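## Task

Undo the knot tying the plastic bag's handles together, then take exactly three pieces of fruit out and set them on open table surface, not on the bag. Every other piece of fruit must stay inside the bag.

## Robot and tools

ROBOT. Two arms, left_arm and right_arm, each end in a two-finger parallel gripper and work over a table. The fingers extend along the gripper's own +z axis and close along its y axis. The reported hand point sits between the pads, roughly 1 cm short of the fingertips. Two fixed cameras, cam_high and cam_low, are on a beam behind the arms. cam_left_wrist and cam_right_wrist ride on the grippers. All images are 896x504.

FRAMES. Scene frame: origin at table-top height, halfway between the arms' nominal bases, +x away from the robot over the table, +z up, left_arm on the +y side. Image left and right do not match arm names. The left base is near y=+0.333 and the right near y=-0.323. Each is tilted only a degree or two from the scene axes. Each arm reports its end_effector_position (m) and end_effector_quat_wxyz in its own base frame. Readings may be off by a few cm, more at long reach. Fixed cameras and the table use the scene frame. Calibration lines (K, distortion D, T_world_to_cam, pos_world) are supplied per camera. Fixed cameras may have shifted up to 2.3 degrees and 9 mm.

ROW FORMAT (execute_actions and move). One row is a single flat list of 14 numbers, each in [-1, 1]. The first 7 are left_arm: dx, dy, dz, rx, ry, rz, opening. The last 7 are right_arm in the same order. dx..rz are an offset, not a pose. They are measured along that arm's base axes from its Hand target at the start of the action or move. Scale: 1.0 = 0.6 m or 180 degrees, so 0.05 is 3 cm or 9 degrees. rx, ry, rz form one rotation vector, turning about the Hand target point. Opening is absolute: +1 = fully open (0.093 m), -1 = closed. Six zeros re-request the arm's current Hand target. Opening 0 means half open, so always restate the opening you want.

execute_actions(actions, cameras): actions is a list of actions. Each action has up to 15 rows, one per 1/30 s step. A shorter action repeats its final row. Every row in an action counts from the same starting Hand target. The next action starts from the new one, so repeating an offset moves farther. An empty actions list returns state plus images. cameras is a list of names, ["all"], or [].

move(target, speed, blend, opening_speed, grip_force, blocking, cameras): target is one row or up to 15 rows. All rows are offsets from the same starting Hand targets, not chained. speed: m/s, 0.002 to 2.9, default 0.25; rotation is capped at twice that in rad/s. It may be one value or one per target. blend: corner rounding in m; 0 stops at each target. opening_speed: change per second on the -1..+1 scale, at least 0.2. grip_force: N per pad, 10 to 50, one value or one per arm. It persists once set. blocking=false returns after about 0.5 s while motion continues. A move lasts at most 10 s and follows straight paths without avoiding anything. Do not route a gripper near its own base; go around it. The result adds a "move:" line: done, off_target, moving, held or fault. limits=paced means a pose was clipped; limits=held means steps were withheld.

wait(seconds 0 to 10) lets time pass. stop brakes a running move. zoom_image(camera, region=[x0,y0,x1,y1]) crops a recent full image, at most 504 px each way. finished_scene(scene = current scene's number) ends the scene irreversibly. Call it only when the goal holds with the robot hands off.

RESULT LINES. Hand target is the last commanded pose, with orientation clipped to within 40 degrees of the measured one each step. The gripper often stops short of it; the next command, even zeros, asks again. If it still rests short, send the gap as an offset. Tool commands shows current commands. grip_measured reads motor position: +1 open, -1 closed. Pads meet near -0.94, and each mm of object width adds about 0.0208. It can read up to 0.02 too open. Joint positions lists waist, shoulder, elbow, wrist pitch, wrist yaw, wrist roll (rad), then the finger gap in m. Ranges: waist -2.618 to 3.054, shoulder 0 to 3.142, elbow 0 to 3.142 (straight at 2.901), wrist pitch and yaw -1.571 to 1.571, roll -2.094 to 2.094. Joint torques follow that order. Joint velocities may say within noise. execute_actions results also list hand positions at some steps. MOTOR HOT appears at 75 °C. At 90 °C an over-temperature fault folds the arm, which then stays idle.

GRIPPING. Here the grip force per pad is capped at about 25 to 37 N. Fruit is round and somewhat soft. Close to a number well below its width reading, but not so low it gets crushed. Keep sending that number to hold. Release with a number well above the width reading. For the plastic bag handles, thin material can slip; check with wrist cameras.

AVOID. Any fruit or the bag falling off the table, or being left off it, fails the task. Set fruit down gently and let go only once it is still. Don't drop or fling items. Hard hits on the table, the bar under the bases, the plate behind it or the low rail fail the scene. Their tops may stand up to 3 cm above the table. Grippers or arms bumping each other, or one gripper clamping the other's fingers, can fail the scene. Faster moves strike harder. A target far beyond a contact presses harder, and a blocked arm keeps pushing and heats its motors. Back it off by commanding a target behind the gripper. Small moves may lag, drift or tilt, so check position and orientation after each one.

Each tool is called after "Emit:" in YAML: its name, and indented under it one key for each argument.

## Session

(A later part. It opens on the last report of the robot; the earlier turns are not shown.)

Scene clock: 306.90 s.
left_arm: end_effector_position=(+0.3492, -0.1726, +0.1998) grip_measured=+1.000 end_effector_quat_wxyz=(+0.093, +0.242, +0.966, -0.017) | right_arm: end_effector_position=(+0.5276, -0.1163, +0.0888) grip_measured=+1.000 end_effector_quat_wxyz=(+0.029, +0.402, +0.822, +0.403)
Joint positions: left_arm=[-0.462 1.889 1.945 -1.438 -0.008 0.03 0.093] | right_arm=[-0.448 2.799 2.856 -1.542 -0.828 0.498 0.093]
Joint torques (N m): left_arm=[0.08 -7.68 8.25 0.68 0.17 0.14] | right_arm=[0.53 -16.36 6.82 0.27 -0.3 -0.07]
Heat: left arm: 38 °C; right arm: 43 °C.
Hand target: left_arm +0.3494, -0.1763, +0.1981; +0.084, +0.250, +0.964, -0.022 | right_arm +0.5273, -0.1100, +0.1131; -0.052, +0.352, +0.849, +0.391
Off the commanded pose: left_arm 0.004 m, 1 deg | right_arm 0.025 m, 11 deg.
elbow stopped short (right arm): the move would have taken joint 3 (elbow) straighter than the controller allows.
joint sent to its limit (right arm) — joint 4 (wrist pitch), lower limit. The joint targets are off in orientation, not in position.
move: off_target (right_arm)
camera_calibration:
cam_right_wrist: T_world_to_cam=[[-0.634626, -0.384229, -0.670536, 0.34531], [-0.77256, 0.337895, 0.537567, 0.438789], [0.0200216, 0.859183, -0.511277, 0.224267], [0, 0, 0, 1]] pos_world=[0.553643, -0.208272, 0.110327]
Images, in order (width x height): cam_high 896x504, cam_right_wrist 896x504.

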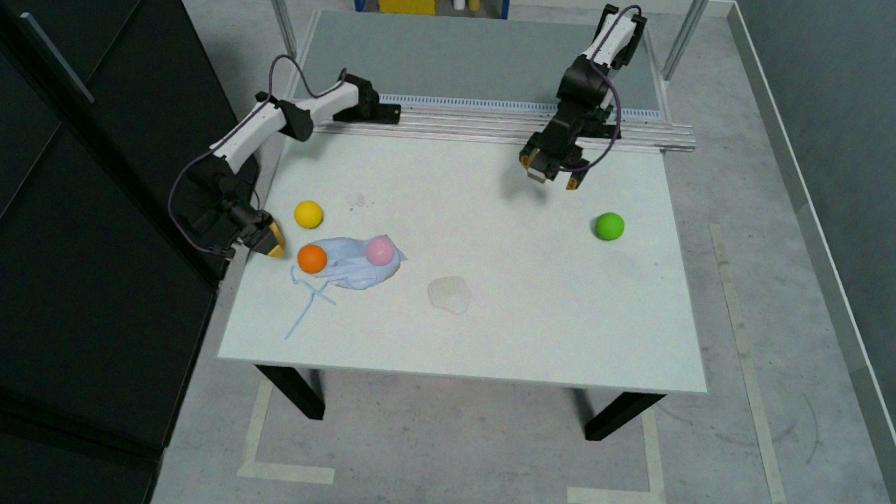

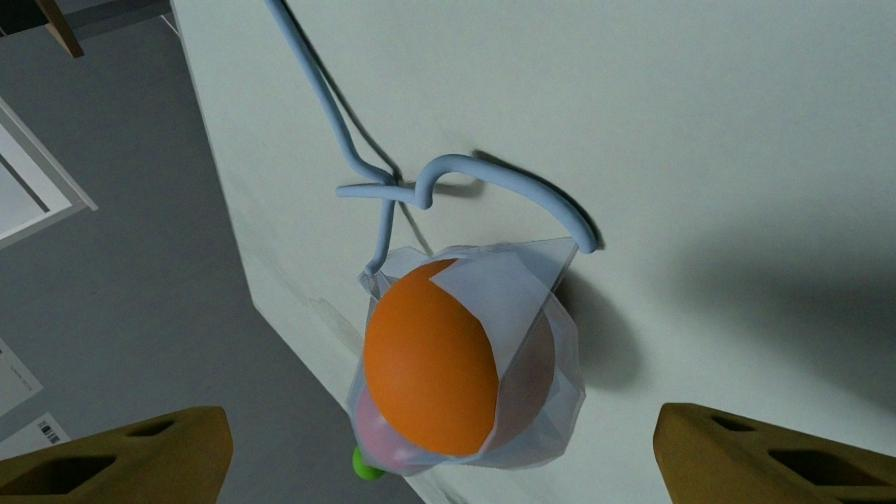

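Emit:
move:
  target: [0,0,0,0,0,0,1,-0.06,-0.05,0.12,-0.084,-0.304,0.308,1]
  cameras: ["cam_right_wrist"]

Scene clock: 311.53 s.
left_arm: end_effector_position=(+0.3492, -0.1726, +0.1998) grip_measured=+1.000 end_effector_quat_wxyz=(+0.093, +0.242, +0.966, -0.017) | right_arm: end_effector_position=(+0.4988, -0.1440, +0.1620) grip_measured=+1.000 end_effector_quat_wxyz=(+0.316, -0.201, +0.889, +0.264)
Joint positions: left_arm=[-0.462 1.889 1.945 -1.438 -0.008 0.03 0.093] | right_arm=[-0.525 2.561 2.678 -1.544 -0.84 -0.906 0.093]
Joint torques (N m): left_arm=[0.1 -7.6 8.14 0.69 0.18 0.14] | right_arm=[0.03 -16.61 4.97 0.33 -0.25 -0.05]
Heat: left arm: 38 °C; right arm: 46 °C.
Hand target: left_arm +0.3494, -0.1763, +0.1981; +0.084, +0.250, +0.964, -0.022 | right_arm +0.4913, -0.1400, +0.1852; +0.203, -0.274, +0.881, +0.329
Off the commanded pose: left_arm 0.004 m, 1 deg | right_arm 0.025 m, 17 deg.
joint sent to its limit (right arm) — joint 4 (wrist pitch), lower limit. The joint targets are off in orientation, not in position.
move: off_target (right_arm)
camera_calibration:
cam_right_wrist: T_world_to_cam=[[0.524081, -0.792994, -0.310644, -0.329652], [-0.843559, -0.433116, -0.317519, 0.449387], [0.117246, 0.428452, -0.895925, 0.237936], [0, 0, 0, 1]] pos_world=[0.523952, -0.16872, 0.253458]
Images, in order (width x height): cam_right_wrist 896x504.

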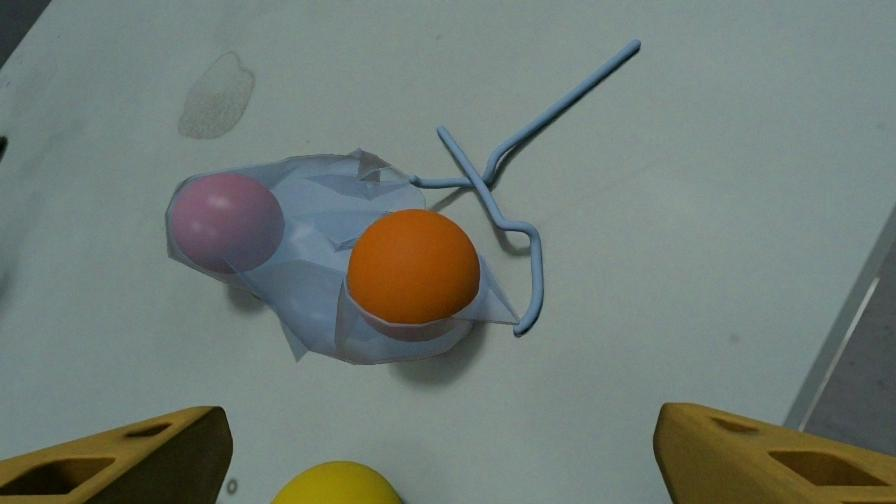

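Emit:
move:
  target:
    - [0,0,0,0,0,0,1,0.08,0.08,-0.13,0,0,0,1]
    - [0,0,0,0,0,0,1,0.082,0.158,-0.24,0,0,0,1]
  speed: 0.12
  cameras: ["cam_right_wrist"]

Scene clock: 315.33 s.
left_arm: end_effector_position=(+0.3492, -0.1726, +0.1998) grip_measured=+1.000 end_effector_quat_wxyz=(+0.093, +0.242, +0.966, -0.017) | right_arm: end_effector_position=(+0.5358, -0.0479, +0.0501) grip_measured=+1.000 end_effector_quat_wxyz=(+0.227, -0.253, +0.884, +0.321)
Joint positions: left_arm=[-0.462 1.889 1.945 -1.438 -0.008 0.03 0.093] | right_arm=[-0.317 2.864 2.842 -1.528 -0.807 -0.865 0.093]
Joint torques (N m): left_arm=[0.08 -7.6 8.13 0.69 0.19 0.14] | right_arm=[0.68 -10.54 8.1 0.45 -0.29 -0.05]
Heat: left arm: 38 °C; right arm: 47 °C.
Hand target: left_arm +0.3494, -0.1763, +0.1981; +0.084, +0.250, +0.964, -0.022 | right_arm +0.5405, -0.0452, +0.0412; +0.203, -0.274, +0.881, +0.329
Off the commanded pose: left_arm 0.004 m, 1 deg | right_arm 0.010 m, 4 deg.
elbow stopped short (right arm): the move would have taken joint 3 (elbow) straighter than the controller allows.
move: off_target (right_arm)
camera_calibration:
cam_right_wrist: T_world_to_cam=[[0.599292, -0.68015, -0.422191, -0.336945], [-0.794526, -0.569826, -0.209824, 0.448581], [-0.0978643, 0.461188, -0.881889, 0.208249], [0, 0, 0, 1]] pos_world=[0.578718, -0.0696012, 0.13552]
Images, in order (width x height): cam_right_wrist 896x504.

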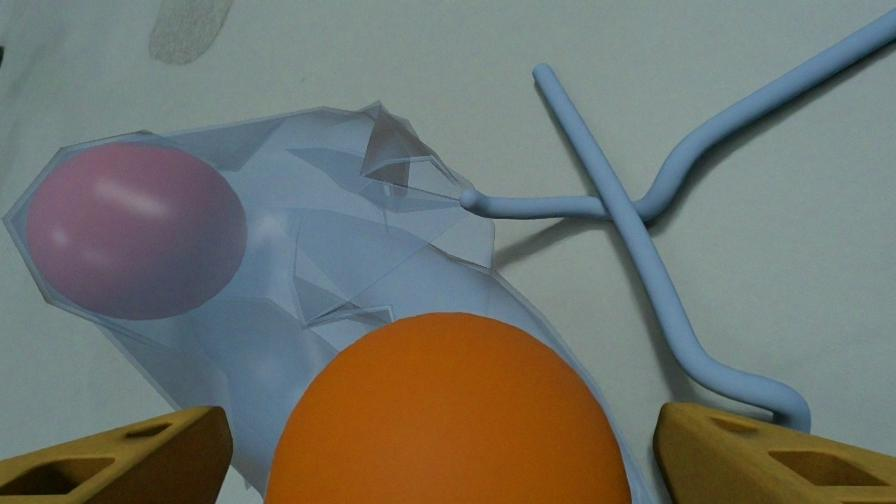

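Emit:
move:
  target:
    - [0,0,0,0,0,0,1,0.005,0.015,-0.003,0,0,0,1]
    - [0,0,0,0,0,0,1,0.005,0.015,-0.003,0,0,0,0]
  opening_speed: 0.6

Emit:
move:
  target: [0,0,0,0,0,0,1,0,-0.05,0.15,0,0,0,0]
  speed: 0.1
  cameras: ["cam_right_wrist"]

Scene clock: 319.23 s.
left_arm: end_effector_position=(+0.3492, -0.1726, +0.1998) grip_measured=+1.000 end_effector_quat_wxyz=(+0.093, +0.242, +0.966, -0.017) | right_arm: end_effector_position=(+0.5420, -0.0394, +0.0540) grip_measured=+0.066 end_effector_quat_wxyz=(+0.237, -0.263, +0.879, +0.319)
Joint positions: left_arm=[-0.462 1.889 1.945 -1.438 -0.008 0.03 0.093] | right_arm=[-0.3 2.864 2.853 -1.508 -0.815 -0.858 0.048]
Joint torques (N m): left_arm=[0.05 -7.57 8.13 0.67 0.19 0.13] | right_arm=[0.57 -10.33 7.16 0.45 -0.19 0.09]
Heat: left arm: 38 °C; right arm: 47 °C.
Hand target: left_arm +0.3494, -0.1763, +0.1981; +0.084, +0.250, +0.964, -0.022 | right_arm +0.5435, -0.0362, +0.0394; +0.203, -0.274, +0.881, +0.329
Off the commanded pose: left_arm 0.004 m, 1 deg | right_arm 0.015 m, 4 deg.
elbow stopped short (right arm): the move would have taken joint 3 (elbow) straighter than the controller allows.
move: off_target (right_arm); target 2's new opening was sent with right_arm's hand 0.012 m and 3 deg from that target

Scene clock: 320.73 s.
left_arm: end_effector_position=(+0.3492, -0.1726, +0.1998) grip_measured=+1.000 end_effector_quat_wxyz=(+0.093, +0.242, +0.966, -0.017) | right_arm: end_effector_position=(+0.5422, -0.0681, +0.0986) grip_measured=+0.066 end_effector_quat_wxyz=(+0.266, -0.226, +0.889, +0.296)
Joint positions: left_arm=[-0.462 1.889 1.945 -1.438 -0.008 0.03 0.093] | right_arm=[-0.35 2.775 2.853 -1.508 -0.81 -0.788 0.048]
Joint torques (N m): left_arm=[0.06 -7.6 8.17 0.68 0.19 0.12] | right_arm=[0.06 -16.98 7.24 0.46 -0.41 0.11]
Heat: left arm: 38 °C; right arm: 48 °C.
Hand target: left_arm +0.3494, -0.1763, +0.1981; +0.084, +0.250, +0.964, -0.022 | right_arm +0.5436, -0.0661, +0.1295; +0.203, -0.274, +0.881, +0.329
Off the commanded pose: left_arm 0.004 m, 1 deg | right_arm 0.031 m, 10 deg.
elbow stopped short (right arm): the move would have taken joint 3 (elbow) straighter than the controller allows.
move: off_target (right_arm)
camera_calibration:
cam_right_wrist: T_world_to_cam=[[0.563413, -0.735767, -0.375782, -0.322929], [-0.826169, -0.503501, -0.252846, 0.478199], [-0.00317044, 0.452916, -0.891547, 0.209984], [0, 0, 0, 1]] pos_world=[0.577681, -0.0919318, 0.186771]
Images, in order (width x height): cam_right_wrist 896x504.

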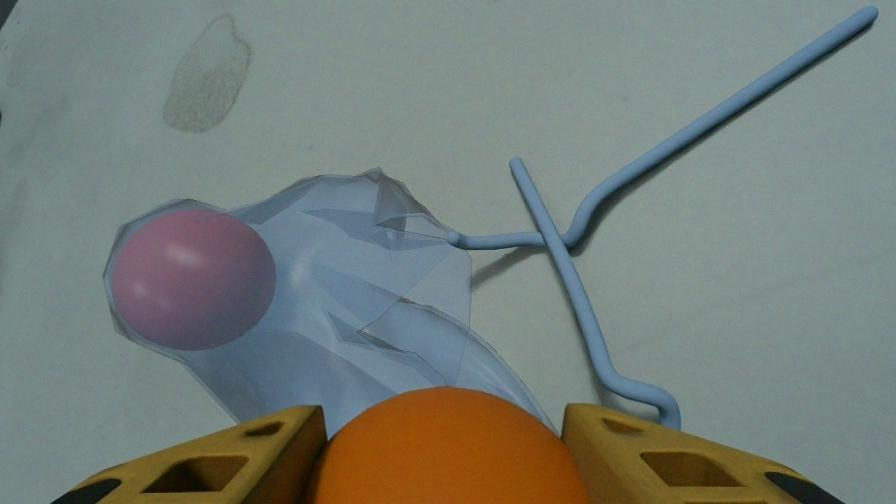

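Emit:
move:
  target:
    - [0,0,0,0,0,0,1,-0.05,0.0,0.08,0,0,0,0]
    - [0,0,0,0,0,0,1,-0.35,0.2,0.06,0,0,0,0]
    - [0,0,0,0,0,0,1,-0.35,0.2,-0.1,0,0,0,0]
    - [0,0,0,0,0,0,1,-0.35,0.2,-0.135,0,0,0,0]
  speed: [0.15,0.2,0.12,0.05]
  blend: [0.02,0.02,0.01,0]
  cameras: ["cam_right_wrist","cam_low"]

Emit:
zoom_image:
  camera: "cam_low"
  region: [400, 180, 640, 340]

Scene clock: 325.37 s.
left_arm: end_effector_position=(+0.3492, -0.1726, +0.1998) grip_measured=+1.000 end_effector_quat_wxyz=(+0.093, +0.242, +0.966, -0.017) | right_arm: end_effector_position=(+0.3349, +0.0511, +0.0559) grip_measured=+0.066 end_effector_quat_wxyz=(+0.211, -0.276, +0.879, +0.326)
Joint positions: left_arm=[-0.462 1.889 1.945 -1.438 -0.008 0.03 0.093] | right_arm=[-0.212 1.818 1.072 -0.766 -0.795 -0.795 0.048]
Joint torques (N m): left_arm=[0.12 -7.62 8.14 0.69 0.19 0.13] | right_arm=[0.43 -5.34 4.7 0.54 -0.33 0.11]
Heat: left arm: 38 °C; right arm: 48 °C.
Hand target: left_arm +0.3494, -0.1763, +0.1981; +0.084, +0.250, +0.964, -0.022 | right_arm +0.3336, +0.0539, +0.0485; +0.203, -0.274, +0.881, +0.329
Off the commanded pose: left_arm 0.004 m, 1 deg | right_arm 0.008 m, 1 deg.
elbow stopped short (right arm): the move would have taken joint 3 (elbow) straighter than the controller allows.
move: done
camera_calibration:
cam_right_wrist: T_world_to_cam=[[0.630775, -0.648516, -0.426088, -0.158652], [-0.764036, -0.614983, -0.19505, 0.337723], [-0.135544, 0.448579, -0.883405, 0.161346], [0, 0, 0, 1]] pos_world=[0.379976, 0.0324297, 0.140807]
Images, in order (width x height): cam_low 896x504, cam_right_wrist 896x504.

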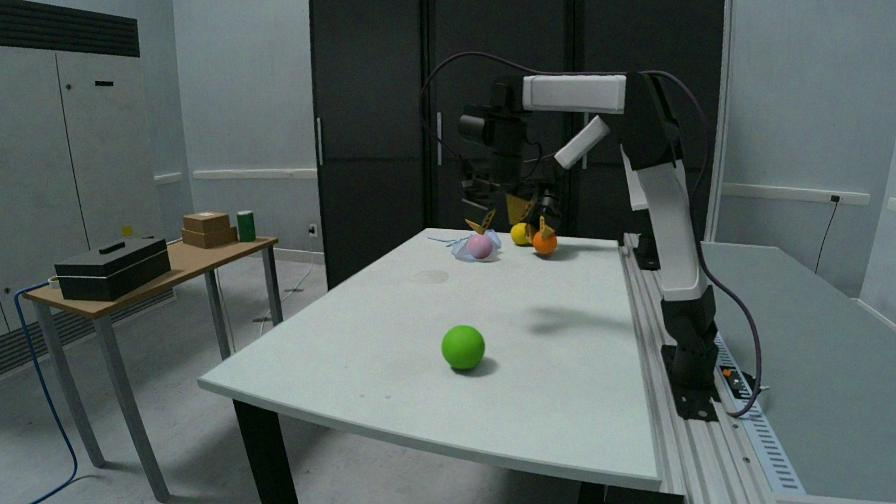

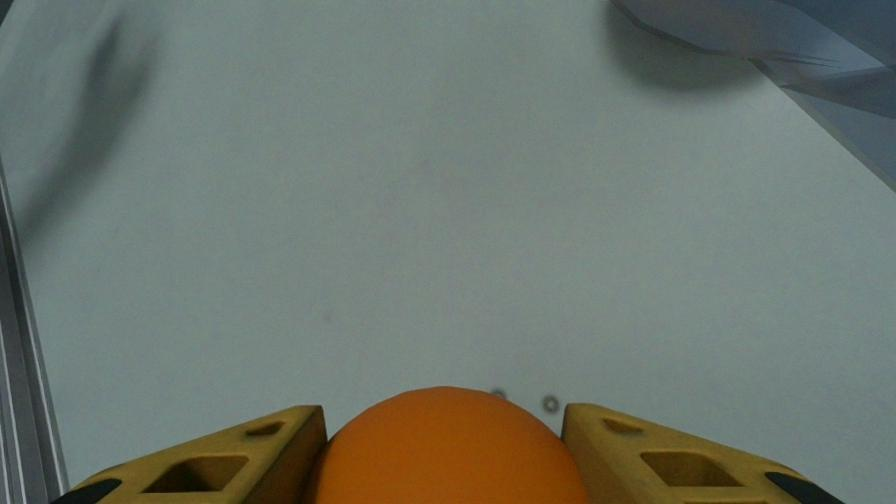

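Scaled by 2.100 from the camera's 896x504 image, which has a finer 1280x720 frame.

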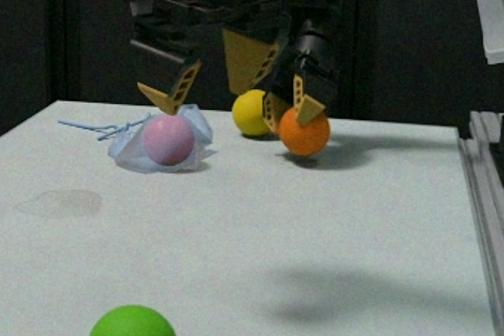

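Emit:
move:
  target:
    - [0,0,0,0,0,0,1,0,0,-0.022,0,0,0,0]
    - [0,0,0,0,0,0,1,0,0,-0.022,0,0,0,0.6]
  speed: 0.04
  opening_speed: 0.5

Emit:
move:
  target:
    - [0,0,0,0,0,0,1,-0.02,-0.08,0.12,0,0,0,1]
    - [0,0,0,0,0,0,1,-0.1,-0.18,0.15,0,0,0,1]
  blend: [0.02,0]
  cameras: ["cam_high","cam_low","cam_right_wrist"]

Emit:
zoom_image:
  camera: "cam_high"
  region: [260, 160, 480, 340]

Scene clock: 328.60 s.
left_arm: end_effector_position=(+0.3492, -0.1726, +0.1998) grip_measured=+1.000 end_effector_quat_wxyz=(+0.093, +0.242, +0.966, -0.017) | right_arm: end_effector_position=(+0.3353, +0.0510, +0.0431) grip_measured=+0.599 end_effector_quat_wxyz=(+0.211, -0.276, +0.879, +0.326)
Joint positions: left_arm=[-0.462 1.889 1.945 -1.438 -0.008 0.03 0.093] | right_arm=[-0.212 1.844 1.048 -0.714 -0.795 -0.793 0.074]
Joint torques (N m): left_arm=[0.1 -7.62 8.18 0.68 0.18 0.14] | right_arm=[0.47 -5.38 4.52 0.54 -0.37 0.11]
Heat: left arm: 38 °C; right arm: 47 °C.
Hand target: left_arm +0.3494, -0.1763, +0.1981; +0.084, +0.250, +0.964, -0.022 | right_arm +0.3335, +0.0539, +0.0353; +0.203, -0.274, +0.881, +0.329
Off the commanded pose: left_arm 0.004 m, 1 deg | right_arm 0.008 m, 1 deg.
move: done

Scene clock: 330.23 s.
left_arm: end_effector_position=(+0.3492, -0.1726, +0.1998) grip_measured=+1.000 end_effector_quat_wxyz=(+0.093, +0.242, +0.966, -0.017) | right_arm: end_effector_position=(+0.2733, -0.0532, +0.1211) grip_measured=+1.000 end_effector_quat_wxyz=(+0.206, -0.267, +0.881, +0.333)
Joint positions: left_arm=[-0.462 1.889 1.945 -1.438 -0.008 0.03 0.093] | right_arm=[-0.614 1.788 1.292 -1.42 -0.743 -1.338 0.093]
Joint torques (N m): left_arm=[0.06 -7.64 8.18 0.67 0.19 0.13] | right_arm=[0.05 -6.42 7.28 -0.49 -0.21 -0.04]
Heat: left arm: 38 °C; right arm: 46 °C.
Hand target: left_arm +0.3494, -0.1763, +0.1981; +0.084, +0.250, +0.964, -0.022 | right_arm +0.2735, -0.0541, +0.1253; +0.203, -0.274, +0.881, +0.329
Off the commanded pose: left_arm 0.004 m, 1 deg | right_arm 0.004 m, 1 deg.
move: done
camera_calibration:
cam_right_wrist: T_world_to_cam=[[0.615878, -0.649771, -0.445524, -0.153286], [-0.774139, -0.604118, -0.189074, 0.241875], [-0.146294, 0.461345, -0.875077, 0.259976], [0, 0, 0, 1]] pos_world=[0.319684, -0.0734181, 0.204939]
Images, in order (width x height): cam_high 896x504, cam_low 896x504, cam_right_wrist 896x504.

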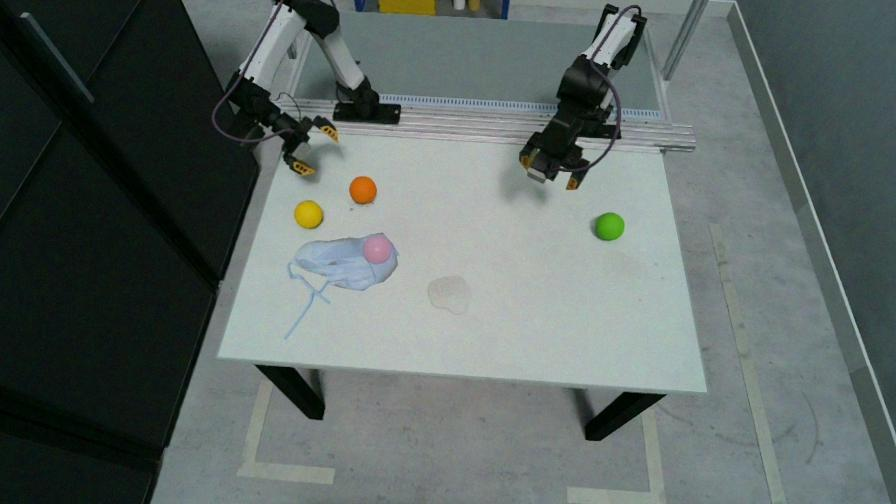

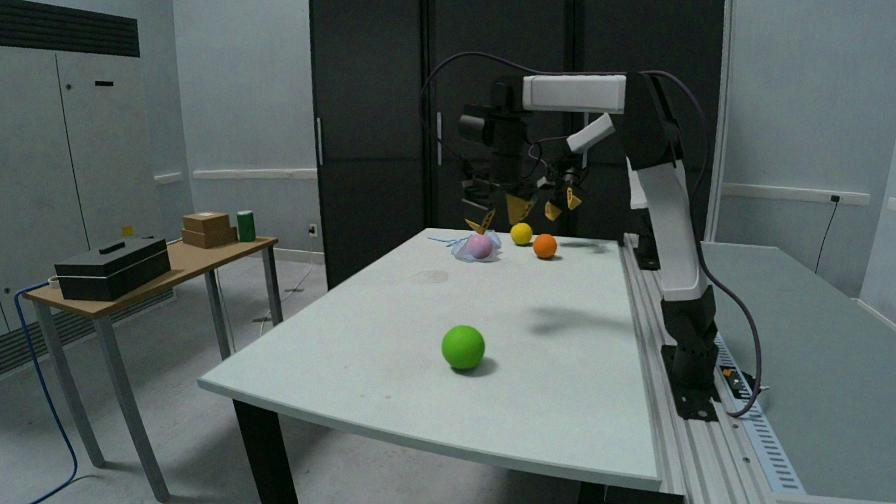

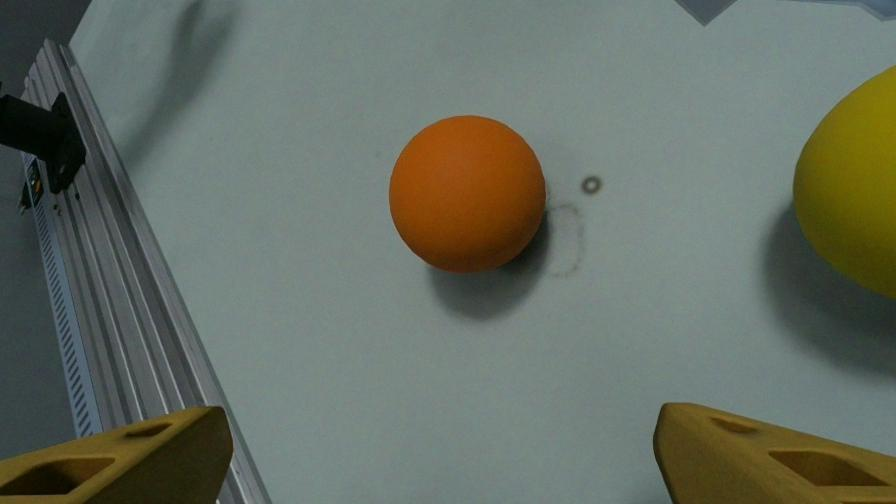

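Scaled by 2.291 from the camera's 896x504 image, which has a finer 1280x720 frame.

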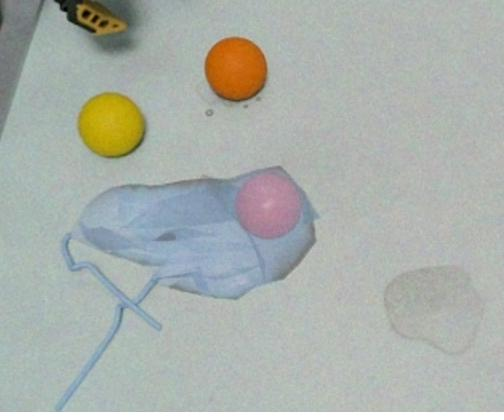

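Done: three out, one in the bag.

Emit:
finished_scene:
  scene: 1

The scene is finished: the task was done.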